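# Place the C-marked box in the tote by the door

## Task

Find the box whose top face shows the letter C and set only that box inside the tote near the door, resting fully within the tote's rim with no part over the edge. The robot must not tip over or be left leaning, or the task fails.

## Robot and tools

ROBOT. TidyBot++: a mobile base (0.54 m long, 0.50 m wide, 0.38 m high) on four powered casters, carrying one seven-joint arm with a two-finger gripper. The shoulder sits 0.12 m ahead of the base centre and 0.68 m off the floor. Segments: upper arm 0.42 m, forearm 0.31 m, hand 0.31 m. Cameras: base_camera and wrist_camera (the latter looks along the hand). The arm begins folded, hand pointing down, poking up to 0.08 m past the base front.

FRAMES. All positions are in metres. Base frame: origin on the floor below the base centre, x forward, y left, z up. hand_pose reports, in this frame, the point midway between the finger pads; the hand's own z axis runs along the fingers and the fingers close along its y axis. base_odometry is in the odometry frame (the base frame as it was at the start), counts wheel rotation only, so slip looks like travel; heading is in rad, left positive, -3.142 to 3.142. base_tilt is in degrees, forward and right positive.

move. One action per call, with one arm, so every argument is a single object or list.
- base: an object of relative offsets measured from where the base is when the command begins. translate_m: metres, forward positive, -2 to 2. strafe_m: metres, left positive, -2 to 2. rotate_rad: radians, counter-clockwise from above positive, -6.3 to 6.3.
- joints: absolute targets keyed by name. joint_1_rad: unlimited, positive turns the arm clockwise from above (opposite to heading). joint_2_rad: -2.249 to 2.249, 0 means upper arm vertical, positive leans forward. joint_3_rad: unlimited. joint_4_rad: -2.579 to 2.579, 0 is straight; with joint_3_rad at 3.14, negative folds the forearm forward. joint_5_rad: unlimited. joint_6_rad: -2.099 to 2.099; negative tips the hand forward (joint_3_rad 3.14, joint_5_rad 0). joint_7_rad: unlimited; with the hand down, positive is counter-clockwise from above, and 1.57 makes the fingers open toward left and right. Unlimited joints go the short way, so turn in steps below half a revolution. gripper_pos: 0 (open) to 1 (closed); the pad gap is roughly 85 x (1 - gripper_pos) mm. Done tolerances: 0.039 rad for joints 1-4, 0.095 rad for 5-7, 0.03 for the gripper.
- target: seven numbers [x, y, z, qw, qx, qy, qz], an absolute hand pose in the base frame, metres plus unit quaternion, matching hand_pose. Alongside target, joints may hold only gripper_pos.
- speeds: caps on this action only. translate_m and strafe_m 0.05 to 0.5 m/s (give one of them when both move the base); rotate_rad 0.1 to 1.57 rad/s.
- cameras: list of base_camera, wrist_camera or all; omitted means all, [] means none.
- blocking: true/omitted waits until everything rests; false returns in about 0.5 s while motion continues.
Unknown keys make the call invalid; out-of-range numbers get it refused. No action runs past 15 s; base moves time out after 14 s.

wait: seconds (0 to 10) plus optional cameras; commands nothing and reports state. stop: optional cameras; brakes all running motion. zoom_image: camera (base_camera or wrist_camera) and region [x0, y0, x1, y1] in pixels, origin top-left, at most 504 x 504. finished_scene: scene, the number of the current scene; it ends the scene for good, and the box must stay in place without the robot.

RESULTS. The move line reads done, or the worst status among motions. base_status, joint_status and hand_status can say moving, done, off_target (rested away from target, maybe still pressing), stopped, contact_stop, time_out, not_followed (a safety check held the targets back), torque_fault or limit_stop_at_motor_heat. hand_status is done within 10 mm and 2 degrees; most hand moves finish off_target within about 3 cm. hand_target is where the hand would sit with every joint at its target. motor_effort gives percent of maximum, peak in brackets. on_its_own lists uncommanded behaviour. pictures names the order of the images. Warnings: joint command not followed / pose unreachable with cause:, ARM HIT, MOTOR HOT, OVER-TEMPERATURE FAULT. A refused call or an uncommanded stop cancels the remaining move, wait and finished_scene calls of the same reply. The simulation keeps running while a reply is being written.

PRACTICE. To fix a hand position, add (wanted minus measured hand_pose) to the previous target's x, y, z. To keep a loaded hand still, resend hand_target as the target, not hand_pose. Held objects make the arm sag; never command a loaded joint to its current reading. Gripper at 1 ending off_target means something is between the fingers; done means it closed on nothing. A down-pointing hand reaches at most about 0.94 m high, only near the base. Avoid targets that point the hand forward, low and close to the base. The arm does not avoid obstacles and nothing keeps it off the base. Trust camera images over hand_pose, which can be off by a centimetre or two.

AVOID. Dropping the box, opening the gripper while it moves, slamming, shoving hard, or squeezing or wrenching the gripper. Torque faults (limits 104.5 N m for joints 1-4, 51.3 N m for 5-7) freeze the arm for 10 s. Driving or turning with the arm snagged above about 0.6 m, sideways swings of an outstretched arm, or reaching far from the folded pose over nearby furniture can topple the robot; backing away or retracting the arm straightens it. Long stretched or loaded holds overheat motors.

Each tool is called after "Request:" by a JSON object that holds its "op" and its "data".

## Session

Request:
{"op": "move", "data": {"joints": {"joint_1_rad": 0.0, "joint_2_rad": -0.6, "joint_3_rad": 3.14, "joint_4_rad": -1.5, "joint_5_rad": 0.0, "joint_6_rad": -1.0}}}

Scene clock: 2.33 s.
move: done
base_odometry: x=+0.000 y=+0.000 heading=+0.000
base_tilt: forward=+0.1 right=-0.4
joint_positions: joint_1_rad=+0.007 joint_2_rad=-0.580 joint_3_rad=+3.148 joint_4_rad=-1.513 joint_5_rad=-0.016 joint_6_rad=-0.920 joint_7_rad=+1.537 gripper_pos=+0.000
joint_status: all done
motor_effort: joint_1_rad=+0(2) joint_2_rad=+1(6) joint_3_rad=+0(2) joint_4_rad=+18(21) joint_5_rad=-1(2) joint_6_rad=+8(8) joint_7_rad=+0(1)
hand_pose: x=+0.4401 y=-0.0004 z=+1.1343 quat_wxyz=(-0.016, +0.799, -0.020, +0.600) (m; base frame)
pictures: base_camera, wrist_camera
Images, in order (width x height): base_camera 644x364, wrist_camera 644x476.

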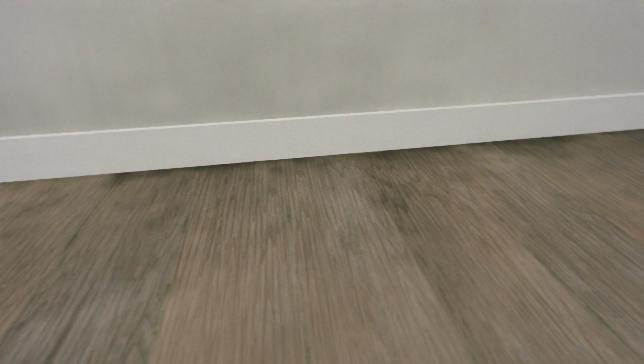

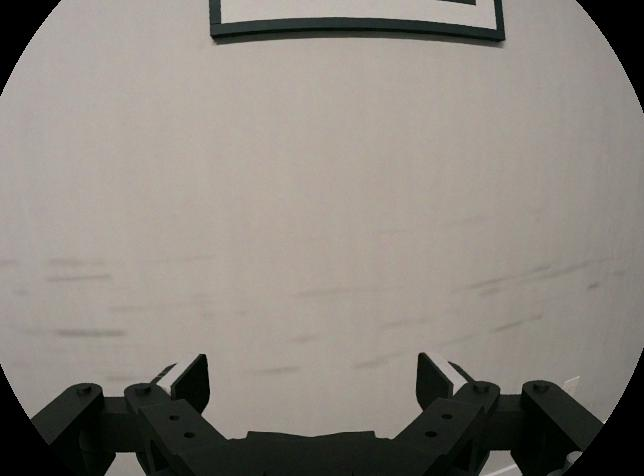

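Request:
{"op": "move", "data": {"base": {"rotate_rad": 1.05}}}

Request:
{"op": "move", "data": {"base": {"rotate_rad": 1.05}}}

Request:
{"op": "move", "data": {"base": {"rotate_rad": 1.05}}}

Request:
{"op": "move", "data": {"base": {"rotate_rad": 1.05}}}

Request:
{"op": "move", "data": {"base": {"rotate_rad": 1.05}}}

Scene clock: 6.33 s.
move: done
base_odometry: x=+0.000 y=+0.000 heading=+1.049
base_tilt: forward=+0.0 right=-0.4
base_status: done
joint_positions: joint_1_rad=+0.007 joint_2_rad=-0.580 joint_3_rad=+3.148 joint_4_rad=-1.513 joint_5_rad=-0.016 joint_6_rad=-0.920 joint_7_rad=+1.537 gripper_pos=+0.000
motor_effort: joint_1_rad=+1(2) joint_2_rad=+1(2) joint_3_rad=+0(2) joint_4_rad=+18(19) joint_5_rad=-1(1) joint_6_rad=+8(8) joint_7_rad=+0(1)
hand_pose: x=+0.4400 y=-0.0002 z=+1.1342 quat_wxyz=(-0.016, +0.799, -0.020, +0.600) (m; base frame)
pictures: base_camera, wrist_camera

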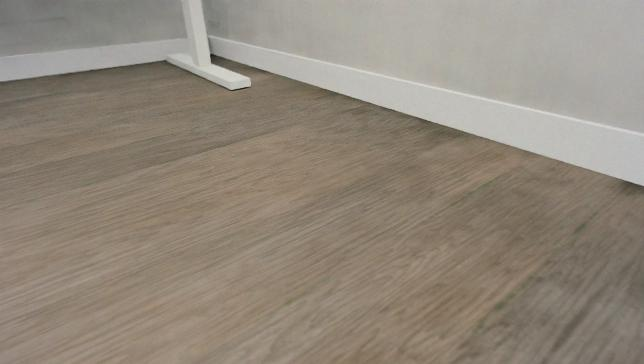

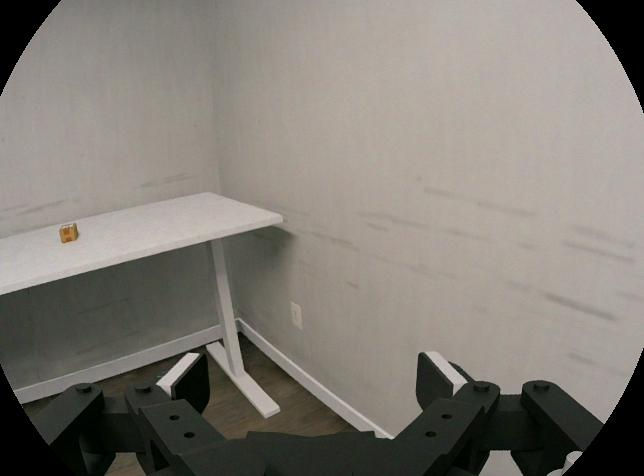

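Scene clock: 8.27 s.
move: done
base_odometry: x=+0.000 y=+0.000 heading=+2.098
base_tilt: forward=+0.1 right=-0.4
base_status: done
joint_positions: joint_1_rad=+0.007 joint_2_rad=-0.580 joint_3_rad=+3.148 joint_4_rad=-1.513 joint_5_rad=-0.016 joint_6_rad=-0.920 joint_7_rad=+1.537 gripper_pos=+0.000
motor_effort: joint_1_rad=+0(2) joint_2_rad=+1(2) joint_3_rad=+0(2) joint_4_rad=+18(19) joint_5_rad=-1(1) joint_6_rad=+8(8) joint_7_rad=+0(1)
hand_pose: x=+0.4400 y=-0.0002 z=+1.1342 quat_wxyz=(-0.016, +0.799, -0.020, +0.600) (m; base frame)
pictures: base_camera, wrist_camera

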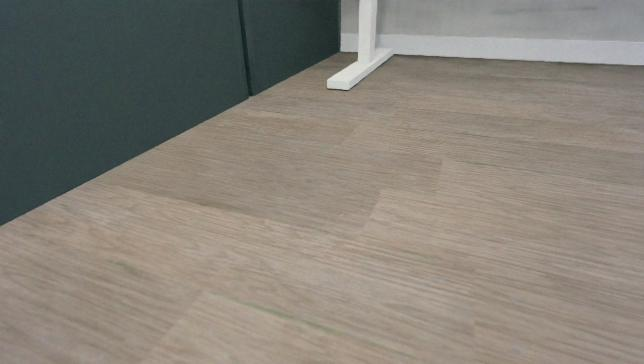

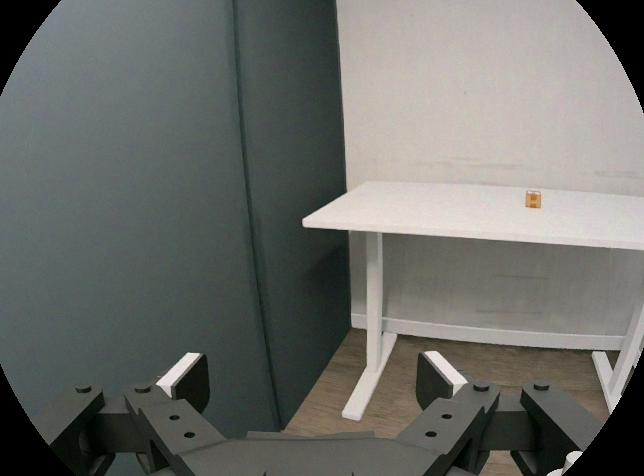

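Scene clock: 10.20 s.
move: done
base_odometry: x=+0.000 y=+0.000 heading=-3.136
base_tilt: forward=+0.0 right=-0.4
base_status: done
joint_positions: joint_1_rad=+0.007 joint_2_rad=-0.580 joint_3_rad=+3.148 joint_4_rad=-1.513 joint_5_rad=-0.016 joint_6_rad=-0.921 joint_7_rad=+1.537 gripper_pos=+0.000
motor_effort: joint_1_rad=+0(2) joint_2_rad=+1(2) joint_3_rad=+0(2) joint_4_rad=+18(19) joint_5_rad=+0(1) joint_6_rad=+8(8) joint_7_rad=+0(1)
hand_pose: x=+0.4400 y=-0.0001 z=+1.1341 quat_wxyz=(-0.016, +0.799, -0.020, +0.600) (m; base frame)
pictures: base_camera, wrist_camera

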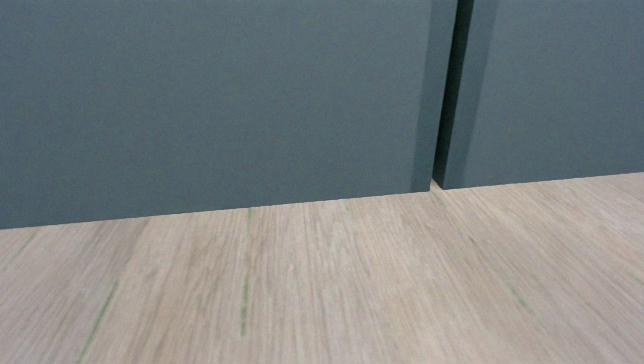

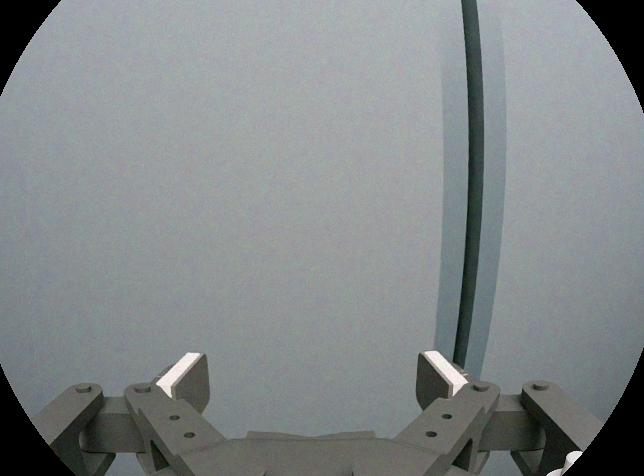

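Scene clock: 12.13 s.
move: done
base_odometry: x=+0.000 y=+0.000 heading=-2.088
base_tilt: forward=+0.1 right=-0.4
base_status: done
joint_positions: joint_1_rad=+0.007 joint_2_rad=-0.580 joint_3_rad=+3.147 joint_4_rad=-1.513 joint_5_rad=-0.016 joint_6_rad=-0.921 joint_7_rad=+1.537 gripper_pos=+0.000
motor_effort: joint_1_rad=+1(1) joint_2_rad=+1(2) joint_3_rad=+0(2) joint_4_rad=+18(19) joint_5_rad=-1(1) joint_6_rad=+8(8) joint_7_rad=+0(1)
hand_pose: x=+0.4400 y=-0.0001 z=+1.1341 quat_wxyz=(-0.016, +0.799, -0.019, +0.600) (m; base frame)
pictures: base_camera, wrist_camera

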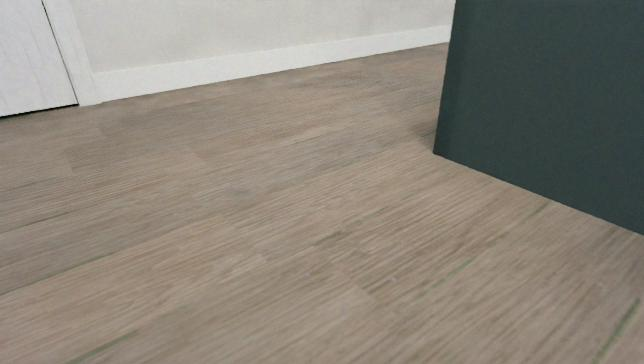

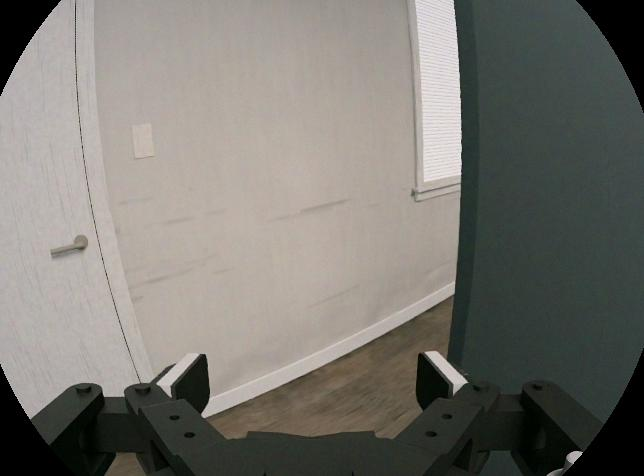

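Scene clock: 14.07 s.
move: done
base_odometry: x=+0.000 y=+0.000 heading=-1.039
base_tilt: forward=+0.1 right=-0.4
base_status: done
joint_positions: joint_1_rad=+0.007 joint_2_rad=-0.580 joint_3_rad=+3.147 joint_4_rad=-1.513 joint_5_rad=-0.016 joint_6_rad=-0.921 joint_7_rad=+1.537 gripper_pos=+0.000
motor_effort: joint_1_rad=+0(1) joint_2_rad=+1(2) joint_3_rad=-1(2) joint_4_rad=+18(19) joint_5_rad=-1(1) joint_6_rad=+8(8) joint_7_rad=+0(0)
hand_pose: x=+0.4400 y=+0.0000 z=+1.1341 quat_wxyz=(-0.016, +0.799, -0.019, +0.600) (m; base frame)
pictures: base_camera, wrist_camera

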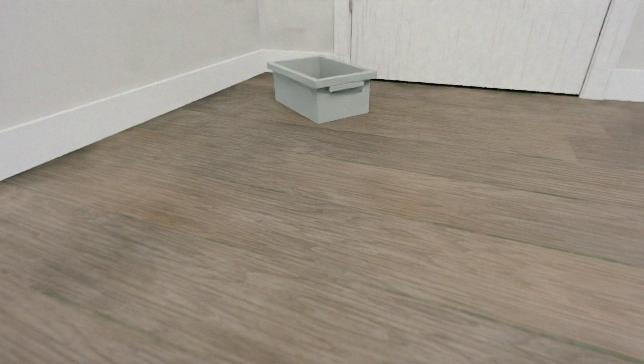

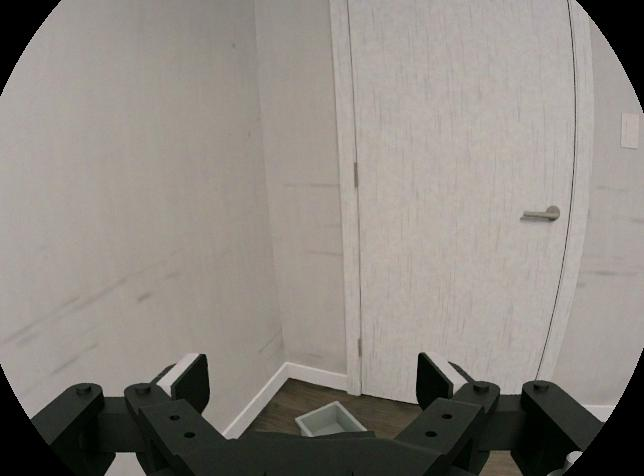

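Request:
{"op": "move", "data": {"base": {"rotate_rad": 2.65}, "joints": {"joint_2_rad": 0.0, "joint_4_rad": -0.3, "joint_6_rad": -1.75}, "cameras": ["wrist_camera"]}}

Request:
{"op": "zoom_image", "data": {"camera": "wrist_camera", "region": [270, 150, 390, 240]}}

Scene clock: 34.60 s.
move: done
base_odometry: x=+0.000 y=+0.000 heading=+1.610
base_tilt: forward=+0.1 right=-0.5
base_status: done
joint_positions: joint_1_rad=+0.007 joint_2_rad=-0.019 joint_3_rad=+3.147 joint_4_rad=-0.317 joint_5_rad=-0.016 joint_6_rad=-1.668 joint_7_rad=+1.537 gripper_pos=+0.000
joint_status: all done
motor_effort: joint_1_rad=+0(2) joint_2_rad=-10(14) joint_3_rad=-1(2) joint_4_rad=+10(20) joint_5_rad=+0(1) joint_6_rad=+8(9) joint_7_rad=+0(1)
hand_pose: x=+0.4905 y=+0.0014 z=+1.2832 quat_wxyz=(-0.012, +0.832, -0.015, +0.554) (m; base frame)
pictures: wrist_camera

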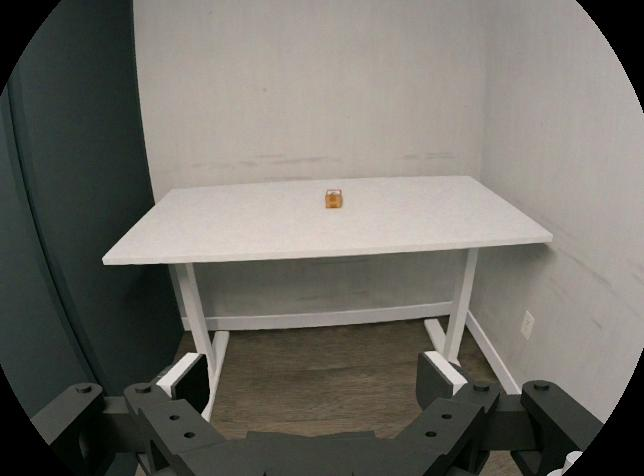

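Scaled by 4.200.

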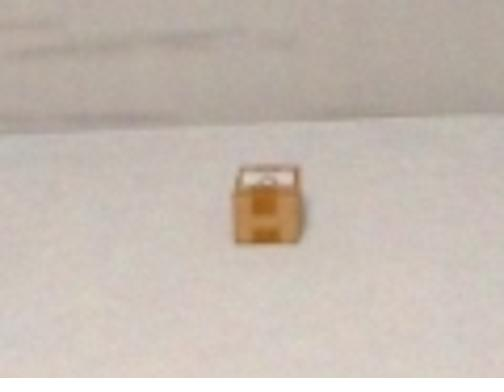

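Request:
{"op": "move", "data": {"base": {"translate_m": 0.4}, "cameras": ["wrist_camera"]}}

Request:
{"op": "zoom_image", "data": {"camera": "wrist_camera", "region": [305, 210, 365, 255]}}

Scene clock: 38.37 s.
move: done
base_odometry: x=-0.016 y=+0.400 heading=+1.611
base_tilt: forward=+0.1 right=-0.4
base_status: done
joint_positions: joint_1_rad=+0.007 joint_2_rad=-0.001 joint_3_rad=+3.147 joint_4_rad=-0.311 joint_5_rad=-0.016 joint_6_rad=-1.671 joint_7_rad=+1.537 gripper_pos=+0.000
motor_effort: joint_1_rad=+1(1) joint_2_rad=-11(16) joint_3_rad=-1(2) joint_4_rad=+10(11) joint_5_rad=+0(1) joint_6_rad=+8(8) joint_7_rad=+0(1)
hand_pose: x=+0.5002 y=+0.0013 z=+1.2775 quat_wxyz=(-0.012, +0.836, -0.015, +0.548) (m; base frame)
pictures: wrist_camera

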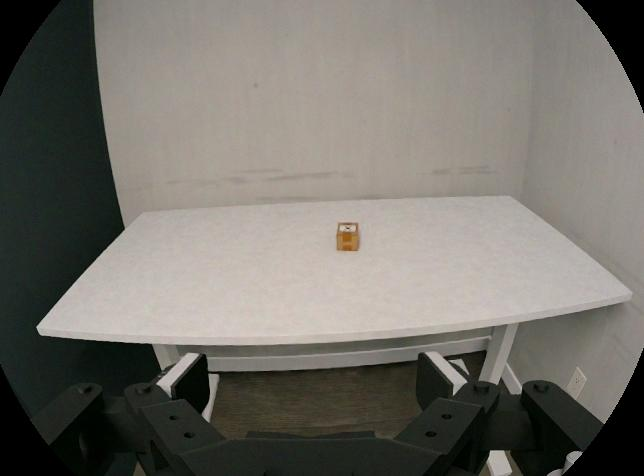

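Scaled by 8.400.

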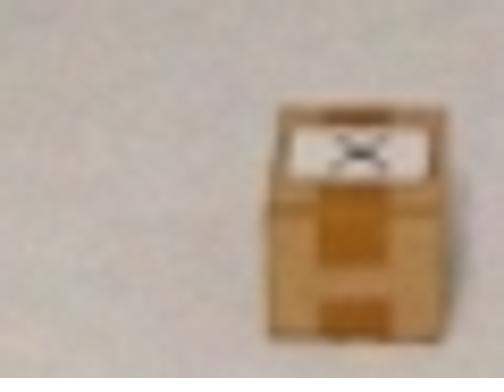

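Request:
{"op": "move", "data": {"base": {"translate_m": -1.46, "rotate_rad": 1.69}}}

Scene clock: 48.20 s.
move: done
base_odometry: x=+0.043 y=-1.059 heading=-2.981
base_tilt: forward=+0.1 right=-0.5
base_status: done
joint_positions: joint_1_rad=+0.007 joint_2_rad=+0.002 joint_3_rad=+3.147 joint_4_rad=-0.311 joint_5_rad=-0.016 joint_6_rad=-1.672 joint_7_rad=+1.537 gripper_pos=+0.000
motor_effort: joint_1_rad=+1(2) joint_2_rad=-11(18) joint_3_rad=-1(2) joint_4_rad=+10(12) joint_5_rad=+0(2) joint_6_rad=+8(8) joint_7_rad=+0(1)
hand_pose: x=+0.5016 y=+0.0012 z=+1.2767 quat_wxyz=(-0.012, +0.837, -0.015, +0.547) (m; base frame)
pictures: base_camera, wrist_camera

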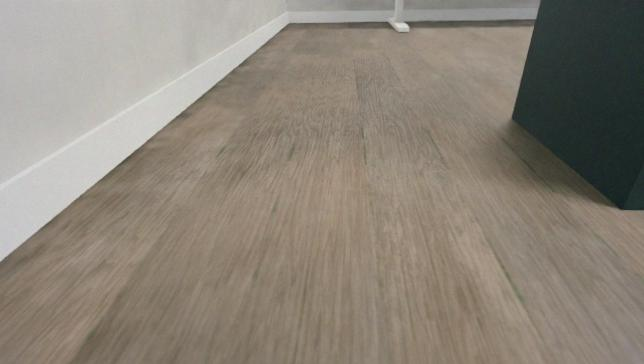

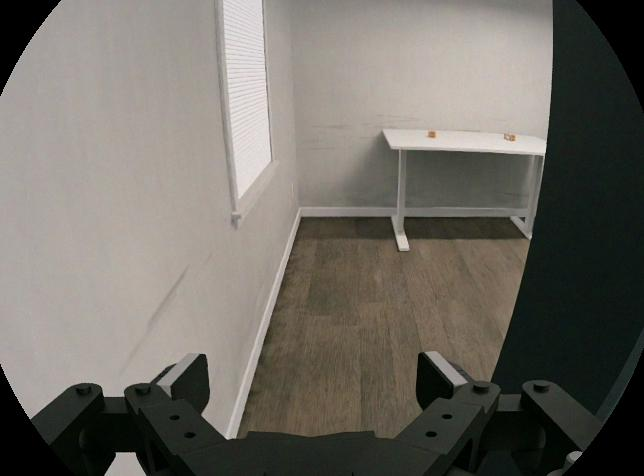

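Request:
{"op": "move", "data": {"base": {"rotate_rad": -0.04}, "cameras": []}}

Request:
{"op": "move", "data": {"base": {"translate_m": 1.8}}}

Request:
{"op": "zoom_image", "data": {"camera": "wrist_camera", "region": [400, 120, 600, 260]}}

Scene clock: 54.83 s.
move: done
base_odometry: x=+0.043 y=-1.059 heading=-3.021
base_tilt: forward=+0.1 right=-0.4
base_status: done
joint_positions: joint_1_rad=+0.007 joint_2_rad=+0.002 joint_3_rad=+3.147 joint_4_rad=-0.311 joint_5_rad=-0.015 joint_6_rad=-1.672 joint_7_rad=+1.537 gripper_pos=+0.000
motor_effort: joint_1_rad=+0(2) joint_2_rad=-11(12) joint_3_rad=-1(2) joint_4_rad=+10(10) joint_5_rad=-1(2) joint_6_rad=+8(8) joint_7_rad=+0(0)
hand_pose: x=+0.5016 y=+0.0012 z=+1.2767 quat_wxyz=(-0.012, +0.837, -0.015, +0.547) (m; base frame)
pictures: none

Scene clock: 59.77 s.
move: done
base_odometry: x=-1.744 y=-1.277 heading=-3.020
base_tilt: forward=+0.0 right=-0.4
base_status: done
joint_positions: joint_1_rad=+0.007 joint_2_rad=+0.001 joint_3_rad=+3.147 joint_4_rad=-0.309 joint_5_rad=-0.015 joint_6_rad=-1.672 joint_7_rad=+1.537 gripper_pos=+0.000
motor_effort: joint_1_rad=+0(1) joint_2_rad=-11(16) joint_3_rad=+0(1) joint_4_rad=+10(11) joint_5_rad=-1(1) joint_6_rad=+8(8) joint_7_rad=+0(1)
hand_pose: x=+0.5008 y=+0.0012 z=+1.2773 quat_wxyz=(-0.012, +0.837, -0.015, +0.547) (m; base frame)
pictures: base_camera, wrist_camera

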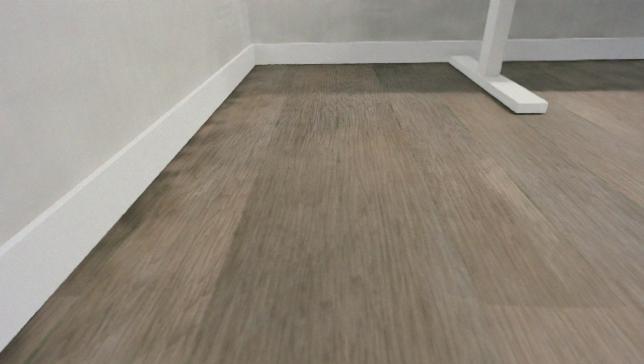

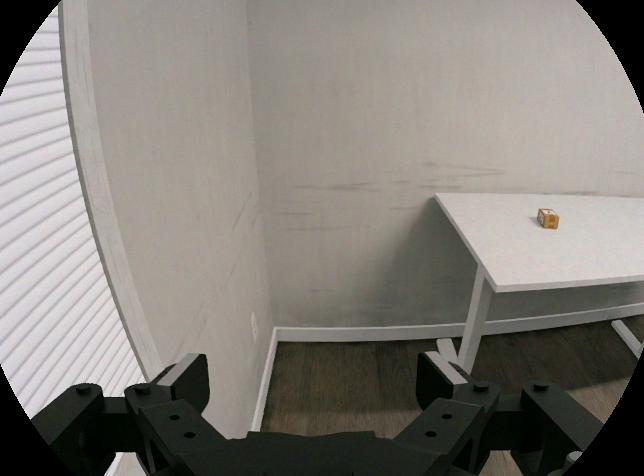

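Scaled by 2.520.

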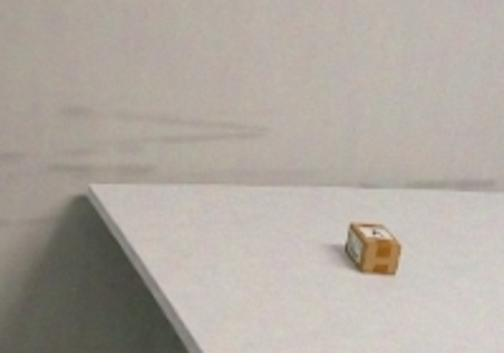

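Request:
{"op": "move", "data": {"base": {"translate_m": 0.25, "strafe_m": -1.2}, "cameras": ["wrist_camera"]}}

Request:
{"op": "zoom_image", "data": {"camera": "wrist_camera", "region": [200, 220, 440, 320]}}

Scene clock: 68.23 s.
move: done
base_odometry: x=-2.138 y=-0.116 heading=-3.020
base_tilt: forward=+0.1 right=-0.4
base_status: done
joint_positions: joint_1_rad=+0.007 joint_2_rad=+0.001 joint_3_rad=+3.147 joint_4_rad=-0.309 joint_5_rad=-0.015 joint_6_rad=-1.672 joint_7_rad=+1.537 gripper_pos=+0.000
motor_effort: joint_1_rad=+0(2) joint_2_rad=-11(13) joint_3_rad=-1(2) joint_4_rad=+10(10) joint_5_rad=+0(1) joint_6_rad=+8(8) joint_7_rad=+0(1)
hand_pose: x=+0.5008 y=+0.0012 z=+1.2773 quat_wxyz=(-0.012, +0.837, -0.015, +0.547) (m; base frame)
pictures: wrist_camera

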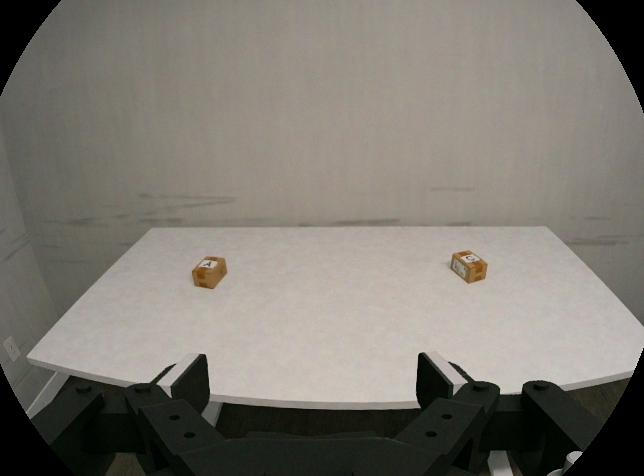

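Scaled by 2.100.

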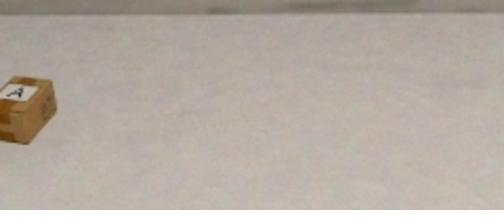

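Request:
{"op": "zoom_image", "data": {"camera": "wrist_camera", "region": [440, 240, 500, 290]}}

Scaled by 8.400.

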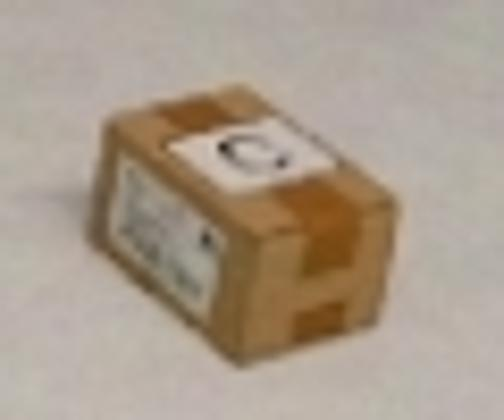

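Request:
{"op": "move", "data": {"base": {"translate_m": 0.35, "strafe_m": -0.45}}}

Request:
{"op": "zoom_image", "data": {"camera": "wrist_camera", "region": [250, 270, 410, 390]}}

Scene clock: 120.80 s.
move: done
base_odometry: x=-2.540 y=+0.288 heading=-3.020
base_tilt: forward=+0.1 right=-0.5
base_status: done
joint_positions: joint_1_rad=+0.007 joint_2_rad=+0.005 joint_3_rad=+3.147 joint_4_rad=-0.309 joint_5_rad=-0.015 joint_6_rad=-1.672 joint_7_rad=+1.537 gripper_pos=+0.000
motor_effort: joint_1_rad=+0(2) joint_2_rad=-11(16) joint_3_rad=-1(3) joint_4_rad=+10(11) joint_5_rad=+0(2) joint_6_rad=+8(8) joint_7_rad=+0(0)
hand_pose: x=+0.5029 y=+0.0010 z=+1.2760 quat_wxyz=(-0.012, +0.838, -0.015, +0.546) (m; base frame)
pictures: base_camera, wrist_camera

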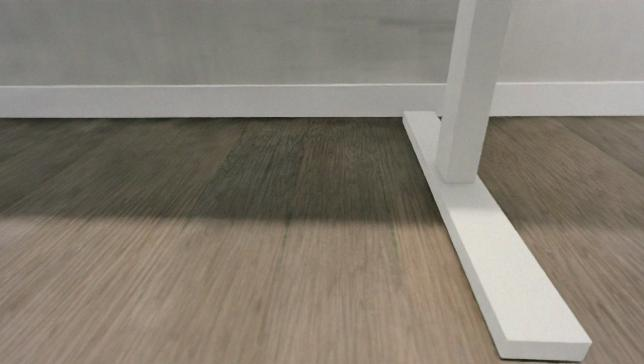

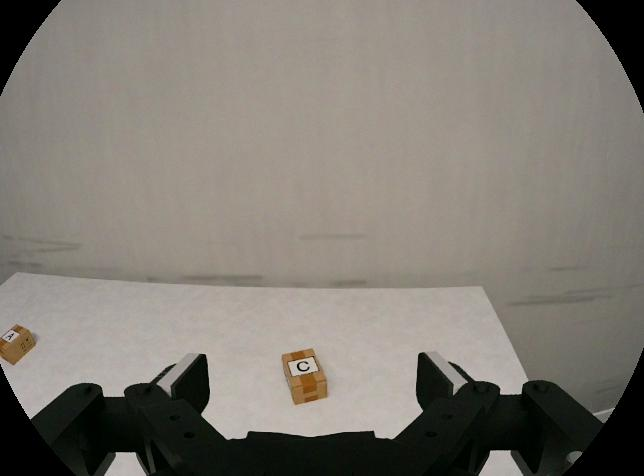

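Scaled by 3.150.

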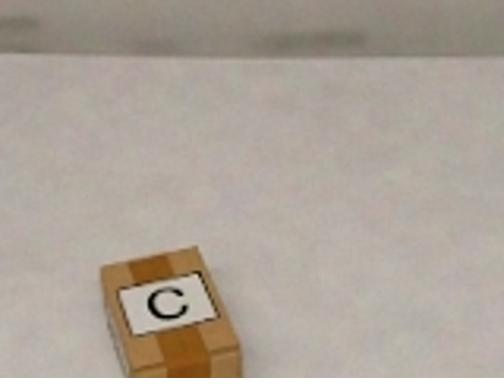

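Request:
{"op": "move", "data": {"base": {"translate_m": 0.15, "strafe_m": 0.03}, "cameras": ["base_camera"]}}

Request:
{"op": "move", "data": {"joints": {"joint_1_rad": 0.126, "joint_2_rad": 0.306, "joint_3_rad": 3.14, "joint_4_rad": -0.761, "joint_5_rad": -0.185, "joint_6_rad": -1.62, "joint_7_rad": 1.92}}}

Scene clock: 133.73 s.
move: done
base_odometry: x=-2.685 y=+0.241 heading=-3.021
base_tilt: forward=+0.1 right=-0.4
base_status: done
joint_positions: joint_1_rad=+0.007 joint_2_rad=+0.007 joint_3_rad=+3.147 joint_4_rad=-0.308 joint_5_rad=-0.015 joint_6_rad=-1.673 joint_7_rad=+1.537 gripper_pos=+0.000
motor_effort: joint_1_rad=+0(1) joint_2_rad=-12(17) joint_3_rad=+0(1) joint_4_rad=+10(12) joint_5_rad=-1(1) joint_6_rad=+8(8) joint_7_rad=+0(1)
hand_pose: x=+0.5042 y=+0.0010 z=+1.2752 quat_wxyz=(-0.012, +0.838, -0.015, +0.545) (m; base frame)
pictures: base_camera

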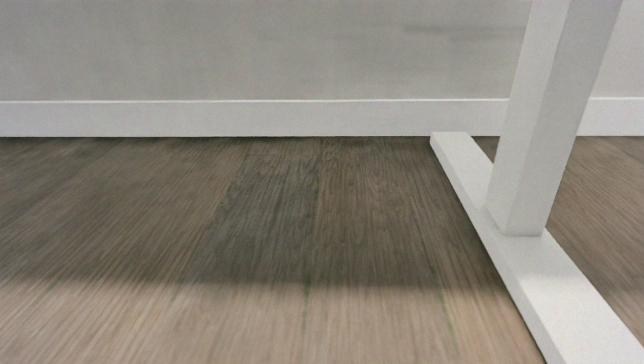

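Scene clock: 135.63 s.
move: done
base_odometry: x=-2.685 y=+0.241 heading=-3.021
base_tilt: forward=+0.1 right=-0.4
joint_positions: joint_1_rad=+0.101 joint_2_rad=+0.304 joint_3_rad=+3.147 joint_4_rad=-0.756 joint_5_rad=-0.149 joint_6_rad=-1.673 joint_7_rad=+1.857 gripper_pos=+0.000
joint_status: all done
motor_effort: joint_1_rad=+1(2) joint_2_rad=-30(36) joint_3_rad=-1(2) joint_4_rad=+17(19) joint_5_rad=-2(2) joint_6_rad=+3(8) joint_7_rad=+0(1)
hand_pose: x=+0.6433 y=-0.0080 z=+0.9544 quat_wxyz=(-0.029, +0.971, +0.110, +0.212) (m; base frame)
pictures: base_camera, wrist_camera

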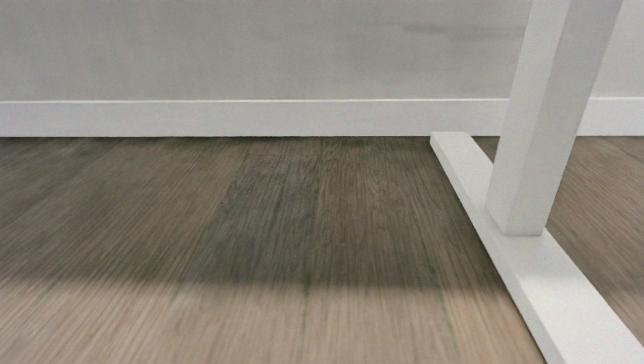

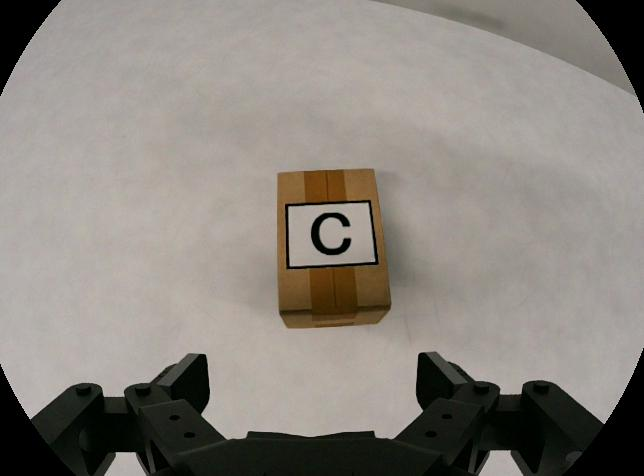

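Request:
{"op": "move", "data": {"joints": {"joint_1_rad": 0.14, "joint_2_rad": 0.346, "joint_3_rad": 3.14, "joint_4_rad": -0.815, "joint_5_rad": -0.26, "joint_6_rad": -1.44, "joint_7_rad": 2.02}, "cameras": ["wrist_camera"]}}

Scene clock: 156.43 s.
move: done
base_odometry: x=-2.685 y=+0.241 heading=-3.021
base_tilt: forward=+0.1 right=-0.4
joint_positions: joint_1_rad=+0.114 joint_2_rad=+0.326 joint_3_rad=+3.147 joint_4_rad=-0.802 joint_5_rad=-0.228 joint_6_rad=-1.516 joint_7_rad=+1.961 gripper_pos=+0.000
joint_status: all done
motor_effort: joint_1_rad=-1(1) joint_2_rad=-32(34) joint_3_rad=-2(2) joint_4_rad=+17(18) joint_5_rad=-2(2) joint_6_rad=+4(5) joint_7_rad=+0(1)
hand_pose: x=+0.6876 y=+0.0042 z=+0.9486 quat_wxyz=(-0.045, +0.951, +0.152, +0.265) (m; base frame)
pictures: wrist_camera

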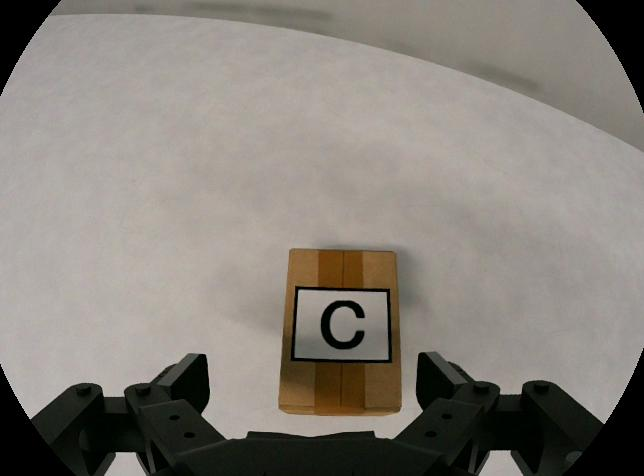

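Request:
{"op": "move", "data": {"joints": {"joint_1_rad": 0.165, "joint_2_rad": 0.356, "joint_7_rad": 2.04}, "cameras": ["wrist_camera"]}}

Scene clock: 169.33 s.
move: done
base_odometry: x=-2.685 y=+0.241 heading=-3.021
base_tilt: forward=+0.1 right=-0.4
joint_positions: joint_1_rad=+0.144 joint_2_rad=+0.328 joint_3_rad=+3.147 joint_4_rad=-0.802 joint_5_rad=-0.229 joint_6_rad=-1.516 joint_7_rad=+1.981 gripper_pos=+0.000
joint_status: all done
motor_effort: joint_1_rad=+0(2) joint_2_rad=-32(32) joint_3_rad=-1(2) joint_4_rad=+17(18) joint_5_rad=-2(3) joint_6_rad=+4(4) joint_7_rad=+0(1)
hand_pose: x=+0.6879 y=-0.0124 z=+0.9478 quat_wxyz=(-0.040, +0.952, +0.147, +0.265) (m; base frame)
pictures: wrist_camera

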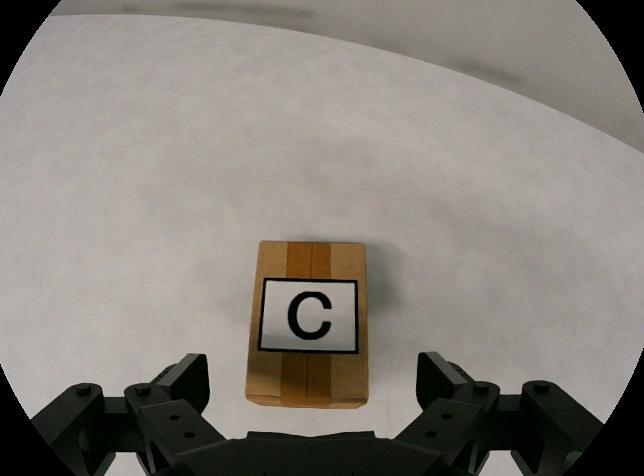

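Request:
{"op": "move", "data": {"joints": {"joint_1_rad": 0.117, "joint_2_rad": 0.38, "joint_4_rad": -0.872, "joint_6_rad": -1.36}, "cameras": ["wrist_camera"]}}

Scene clock: 174.23 s.
move: done
base_odometry: x=-2.685 y=+0.241 heading=-3.021
base_tilt: forward=+0.1 right=-0.4
joint_positions: joint_1_rad=+0.131 joint_2_rad=+0.357 joint_3_rad=+3.147 joint_4_rad=-0.859 joint_5_rad=-0.229 joint_6_rad=-1.444 joint_7_rad=+1.981 gripper_pos=+0.000
joint_status: all done
motor_effort: joint_1_rad=+0(1) joint_2_rad=-33(35) joint_3_rad=-1(2) joint_4_rad=+18(19) joint_5_rad=-2(3) joint_6_rad=+4(5) joint_7_rad=+0(0)
hand_pose: x=+0.7066 y=-0.0081 z=+0.9166 quat_wxyz=(-0.045, +0.954, +0.145, +0.258) (m; base frame)
pictures: wrist_camera

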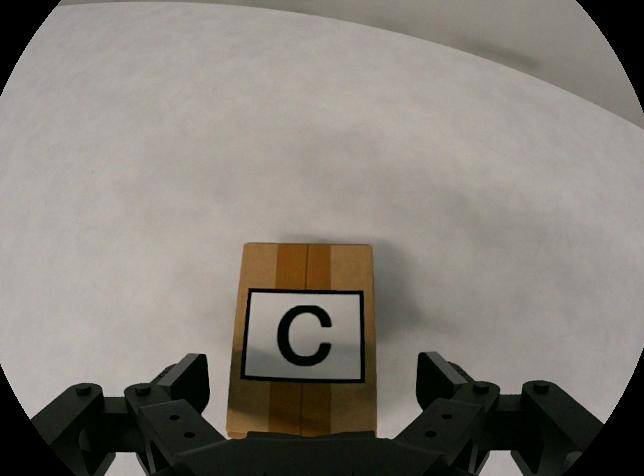

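Request:
{"op": "move", "data": {"joints": {"joint_1_rad": 0.092, "joint_2_rad": 0.401, "joint_4_rad": -0.924, "joint_6_rad": -1.29, "joint_7_rad": 1.90}, "cameras": ["wrist_camera"]}}

Scene clock: 180.87 s.
move: done
base_odometry: x=-2.685 y=+0.241 heading=-3.021
base_tilt: forward=+0.1 right=-0.4
joint_positions: joint_1_rad=+0.114 joint_2_rad=+0.377 joint_3_rad=+3.147 joint_4_rad=-0.912 joint_5_rad=-0.229 joint_6_rad=-1.375 joint_7_rad=+1.923 gripper_pos=+0.000
joint_status: all done
motor_effort: joint_1_rad=+0(2) joint_2_rad=-34(36) joint_3_rad=-1(2) joint_4_rad=+18(19) joint_5_rad=-2(3) joint_6_rad=+4(5) joint_7_rad=+0(1)
hand_pose: x=+0.7212 y=-0.0004 z=+0.8918 quat_wxyz=(-0.055, +0.958, +0.117, +0.255) (m; base frame)
pictures: wrist_camera

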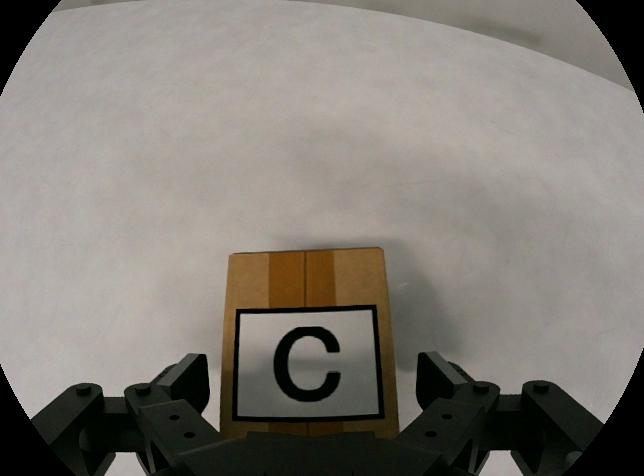

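Request:
{"op": "move", "data": {"joints": {"joint_2_rad": 0.38, "joint_4_rad": -1.006, "joint_6_rad": -1.23}, "cameras": ["wrist_camera"]}}

Scene clock: 186.67 s.
move: done
base_odometry: x=-2.685 y=+0.241 heading=-3.021
base_tilt: forward=+0.1 right=-0.5
joint_positions: joint_1_rad=+0.114 joint_2_rad=+0.370 joint_3_rad=+3.147 joint_4_rad=-0.980 joint_5_rad=-0.232 joint_6_rad=-1.313 joint_7_rad=+1.923 gripper_pos=+0.000
joint_status: all done
motor_effort: joint_1_rad=+1(1) joint_2_rad=-30(35) joint_3_rad=-2(2) joint_4_rad=+16(18) joint_5_rad=-2(2) joint_6_rad=+3(4) joint_7_rad=+0(0)
hand_pose: x=+0.7235 y=-0.0011 z=+0.8742 quat_wxyz=(-0.056, +0.959, +0.110, +0.255) (m; base frame)
pictures: wrist_camera

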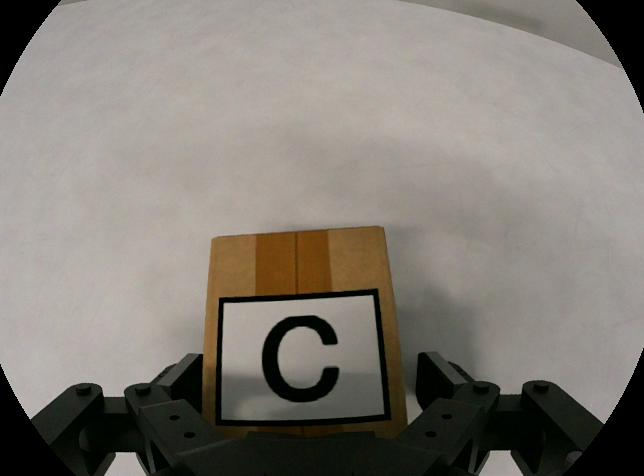

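Request:
{"op": "move", "data": {"joints": {"gripper_pos": 1.0}, "cameras": ["wrist_camera"]}}

Scene clock: 191.07 s.
move: off_target
base_odometry: x=-2.685 y=+0.241 heading=-3.021
base_tilt: forward=+0.1 right=-0.5
joint_positions: joint_1_rad=+0.113 joint_2_rad=+0.356 joint_3_rad=+3.147 joint_4_rad=-0.982 joint_5_rad=-0.235 joint_6_rad=-1.301 joint_7_rad=+1.923 gripper_pos=+0.310
joint_status: gripper_pos off_target (ended at +0.310, target +1.000)
motor_effort: joint_1_rad=+0(2) joint_2_rad=-29(32) joint_3_rad=-1(2) joint_4_rad=+15(18) joint_5_rad=-2(3) joint_6_rad=+3(4) joint_7_rad=+1(1)
hand_pose: x=+0.7239 y=+0.0000 z=+0.8837 quat_wxyz=(-0.055, +0.956, +0.110, +0.267) (m; base frame)
pictures: wrist_camera

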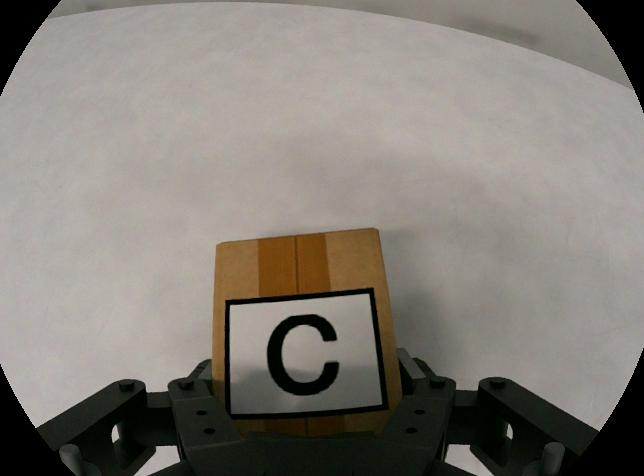

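Request:
{"op": "move", "data": {"joints": {"joint_2_rad": 0.27}, "cameras": ["wrist_camera"]}}

Scene clock: 193.83 s.
move: done
base_odometry: x=-2.685 y=+0.241 heading=-3.021
base_tilt: forward=+0.1 right=-0.4
joint_positions: joint_1_rad=+0.113 joint_2_rad=+0.283 joint_3_rad=+3.147 joint_4_rad=-1.004 joint_5_rad=-0.235 joint_6_rad=-1.301 joint_7_rad=+1.923 gripper_pos=+0.310
joint_status: all done
motor_effort: joint_1_rad=+1(1) joint_2_rad=-33(38) joint_3_rad=-1(2) joint_4_rad=+19(20) joint_5_rad=-2(3) joint_6_rad=+5(5) joint_7_rad=+0(1)
hand_pose: x=+0.7044 y=+0.0022 z=+0.9169 quat_wxyz=(-0.050, +0.949, +0.112, +0.291) (m; base frame)
pictures: wrist_camera

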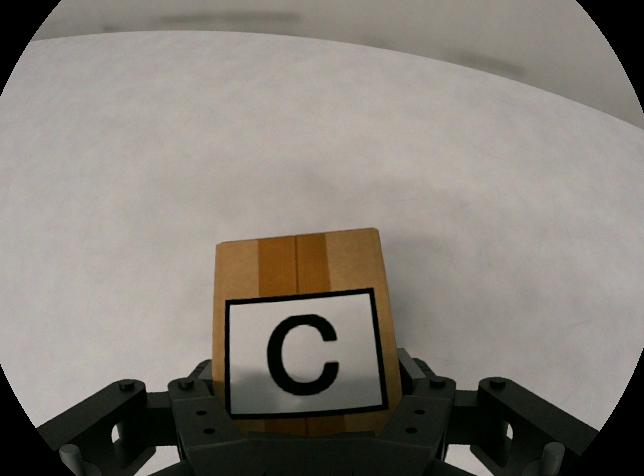

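Request:
{"op": "move", "data": {"joints": {"joint_2_rad": 0.13}, "cameras": []}}

Request:
{"op": "move", "data": {"base": {"translate_m": -0.35}, "cameras": []}}

Request:
{"op": "move", "data": {"base": {"translate_m": -0.4, "strafe_m": 1.6}, "joints": {"joint_1_rad": 0.0, "joint_2_rad": -0.3, "joint_4_rad": -1.2, "joint_5_rad": 0.0, "joint_6_rad": -1.4, "joint_7_rad": 1.57}}}

Scene clock: 204.40 s.
move: done
base_odometry: x=-2.685 y=+0.241 heading=-3.021
base_tilt: forward=+0.1 right=-0.4
joint_positions: joint_1_rad=+0.113 joint_2_rad=+0.130 joint_3_rad=+3.147 joint_4_rad=-1.004 joint_5_rad=-0.235 joint_6_rad=-1.301 joint_7_rad=+1.923 gripper_pos=+0.310
joint_status: all done
motor_effort: joint_1_rad=-1(1) joint_2_rad=-27(36) joint_3_rad=-1(2) joint_4_rad=+19(21) joint_5_rad=-3(3) joint_6_rad=+6(6) joint_7_rad=+1(1)
hand_pose: x=+0.6619 y=+0.0070 z=+1.0024 quat_wxyz=(-0.033, +0.924, +0.118, +0.361) (m; base frame)
pictures: none

Scene clock: 206.47 s.
move: done
base_odometry: x=-2.337 y=+0.283 heading=-3.021
base_tilt: forward=+0.1 right=-0.4
base_status: done
joint_positions: joint_1_rad=+0.111 joint_2_rad=+0.126 joint_3_rad=+3.147 joint_4_rad=-1.005 joint_5_rad=-0.235 joint_6_rad=-1.300 joint_7_rad=+1.923 gripper_pos=+0.310
motor_effort: joint_1_rad=+0(4) joint_2_rad=-26(32) joint_3_rad=-1(3) joint_4_rad=+19(20) joint_5_rad=-2(3) joint_6_rad=+6(7) joint_7_rad=+0(0)
hand_pose: x=+0.6604 y=+0.0082 z=+1.0049 quat_wxyz=(-0.033, +0.923, +0.119, +0.363) (m; base frame)
pictures: none

Scene clock: 210.93 s.
move: done
base_odometry: x=-1.748 y=-1.258 heading=-3.021
base_tilt: forward=+0.0 right=-0.5
base_status: done
joint_positions: joint_1_rad=+0.023 joint_2_rad=-0.293 joint_3_rad=+3.147 joint_4_rad=-1.190 joint_5_rad=-0.034 joint_6_rad=-1.330 joint_7_rad=+1.632 gripper_pos=+0.310
joint_status: all done
motor_effort: joint_1_rad=+0(4) joint_2_rad=-8(30) joint_3_rad=+0(5) joint_4_rad=+18(21) joint_5_rad=-1(4) joint_6_rad=+8(8) joint_7_rad=+0(1)
hand_pose: x=+0.4900 y=+0.0003 z=+1.0912 quat_wxyz=(+0.003, +0.897, +0.018, +0.442) (m; base frame)
pictures: base_camera, wrist_camera

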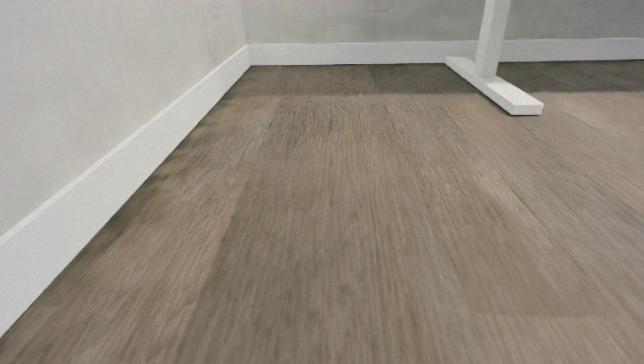

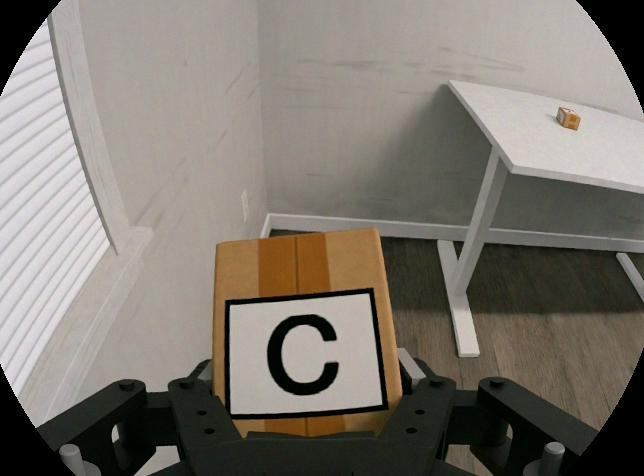

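Request:
{"op": "move", "data": {"base": {"translate_m": -1.65}, "cameras": ["base_camera"]}}

Scene clock: 217.17 s.
move: done
base_odometry: x=-0.110 y=-1.060 heading=-3.021
base_tilt: forward=+0.1 right=-0.4
base_status: done
joint_positions: joint_1_rad=+0.023 joint_2_rad=-0.295 joint_3_rad=+3.147 joint_4_rad=-1.193 joint_5_rad=-0.033 joint_6_rad=-1.330 joint_7_rad=+1.631 gripper_pos=+0.310
motor_effort: joint_1_rad=+0(1) joint_2_rad=-8(14) joint_3_rad=+0(1) joint_4_rad=+18(19) joint_5_rad=-1(1) joint_6_rad=+8(8) joint_7_rad=+0(0)
hand_pose: x=+0.4890 y=+0.0003 z=+1.0906 quat_wxyz=(+0.003, +0.897, +0.018, +0.442) (m; base frame)
pictures: base_camera

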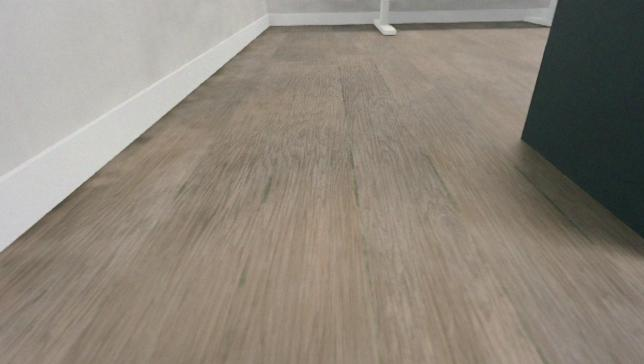

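Request:
{"op": "move", "data": {"base": {"translate_m": -0.22, "strafe_m": -0.49}, "cameras": []}}

Request:
{"op": "move", "data": {"base": {"rotate_rad": 2.25}, "joints": {"joint_2_rad": 0.12, "joint_4_rad": -1.0, "joint_6_rad": -1.95}}}

Scene clock: 224.93 s.
move: done
base_odometry: x=+0.050 y=-0.547 heading=-3.022
base_tilt: forward=+0.1 right=-0.4
base_status: done
joint_positions: joint_1_rad=+0.022 joint_2_rad=-0.295 joint_3_rad=+3.147 joint_4_rad=-1.193 joint_5_rad=-0.028 joint_6_rad=-1.330 joint_7_rad=+1.631 gripper_pos=+0.310
motor_effort: joint_1_rad=+0(1) joint_2_rad=-8(10) joint_3_rad=+0(3) joint_4_rad=+18(18) joint_5_rad=-1(2) joint_6_rad=+7(8) joint_7_rad=+0(0)
hand_pose: x=+0.4889 y=-0.0008 z=+1.0905 quat_wxyz=(+0.005, +0.897, +0.018, +0.442) (m; base frame)
pictures: none

Scene clock: 227.70 s.
move: done
base_odometry: x=+0.050 y=-0.547 heading=-0.773
base_tilt: forward=+0.1 right=-0.4
base_status: done
joint_positions: joint_1_rad=+0.013 joint_2_rad=+0.131 joint_3_rad=+3.147 joint_4_rad=-1.020 joint_5_rad=-0.026 joint_6_rad=-1.866 joint_7_rad=+1.631 gripper_pos=+0.310
joint_status: all done
motor_effort: joint_1_rad=+1(3) joint_2_rad=-23(30) joint_3_rad=-1(3) joint_4_rad=+16(19) joint_5_rad=-1(2) joint_6_rad=+1(8) joint_7_rad=+0(1)
hand_pose: x=+0.4998 y=+0.0024 z=+0.9183 quat_wxyz=(-0.010, +0.998, +0.026, +0.063) (m; base frame)
pictures: base_camera, wrist_camera

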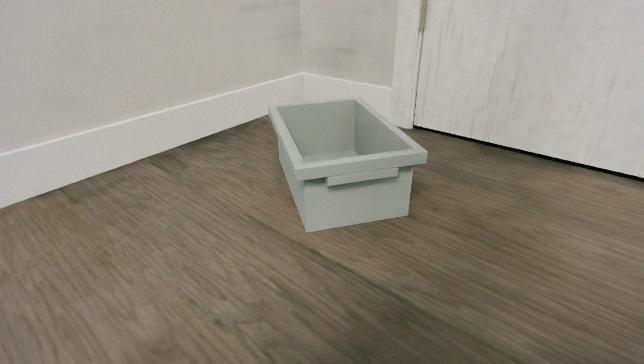

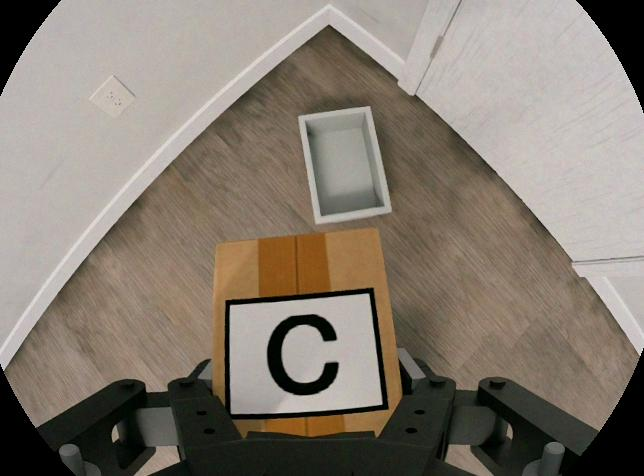

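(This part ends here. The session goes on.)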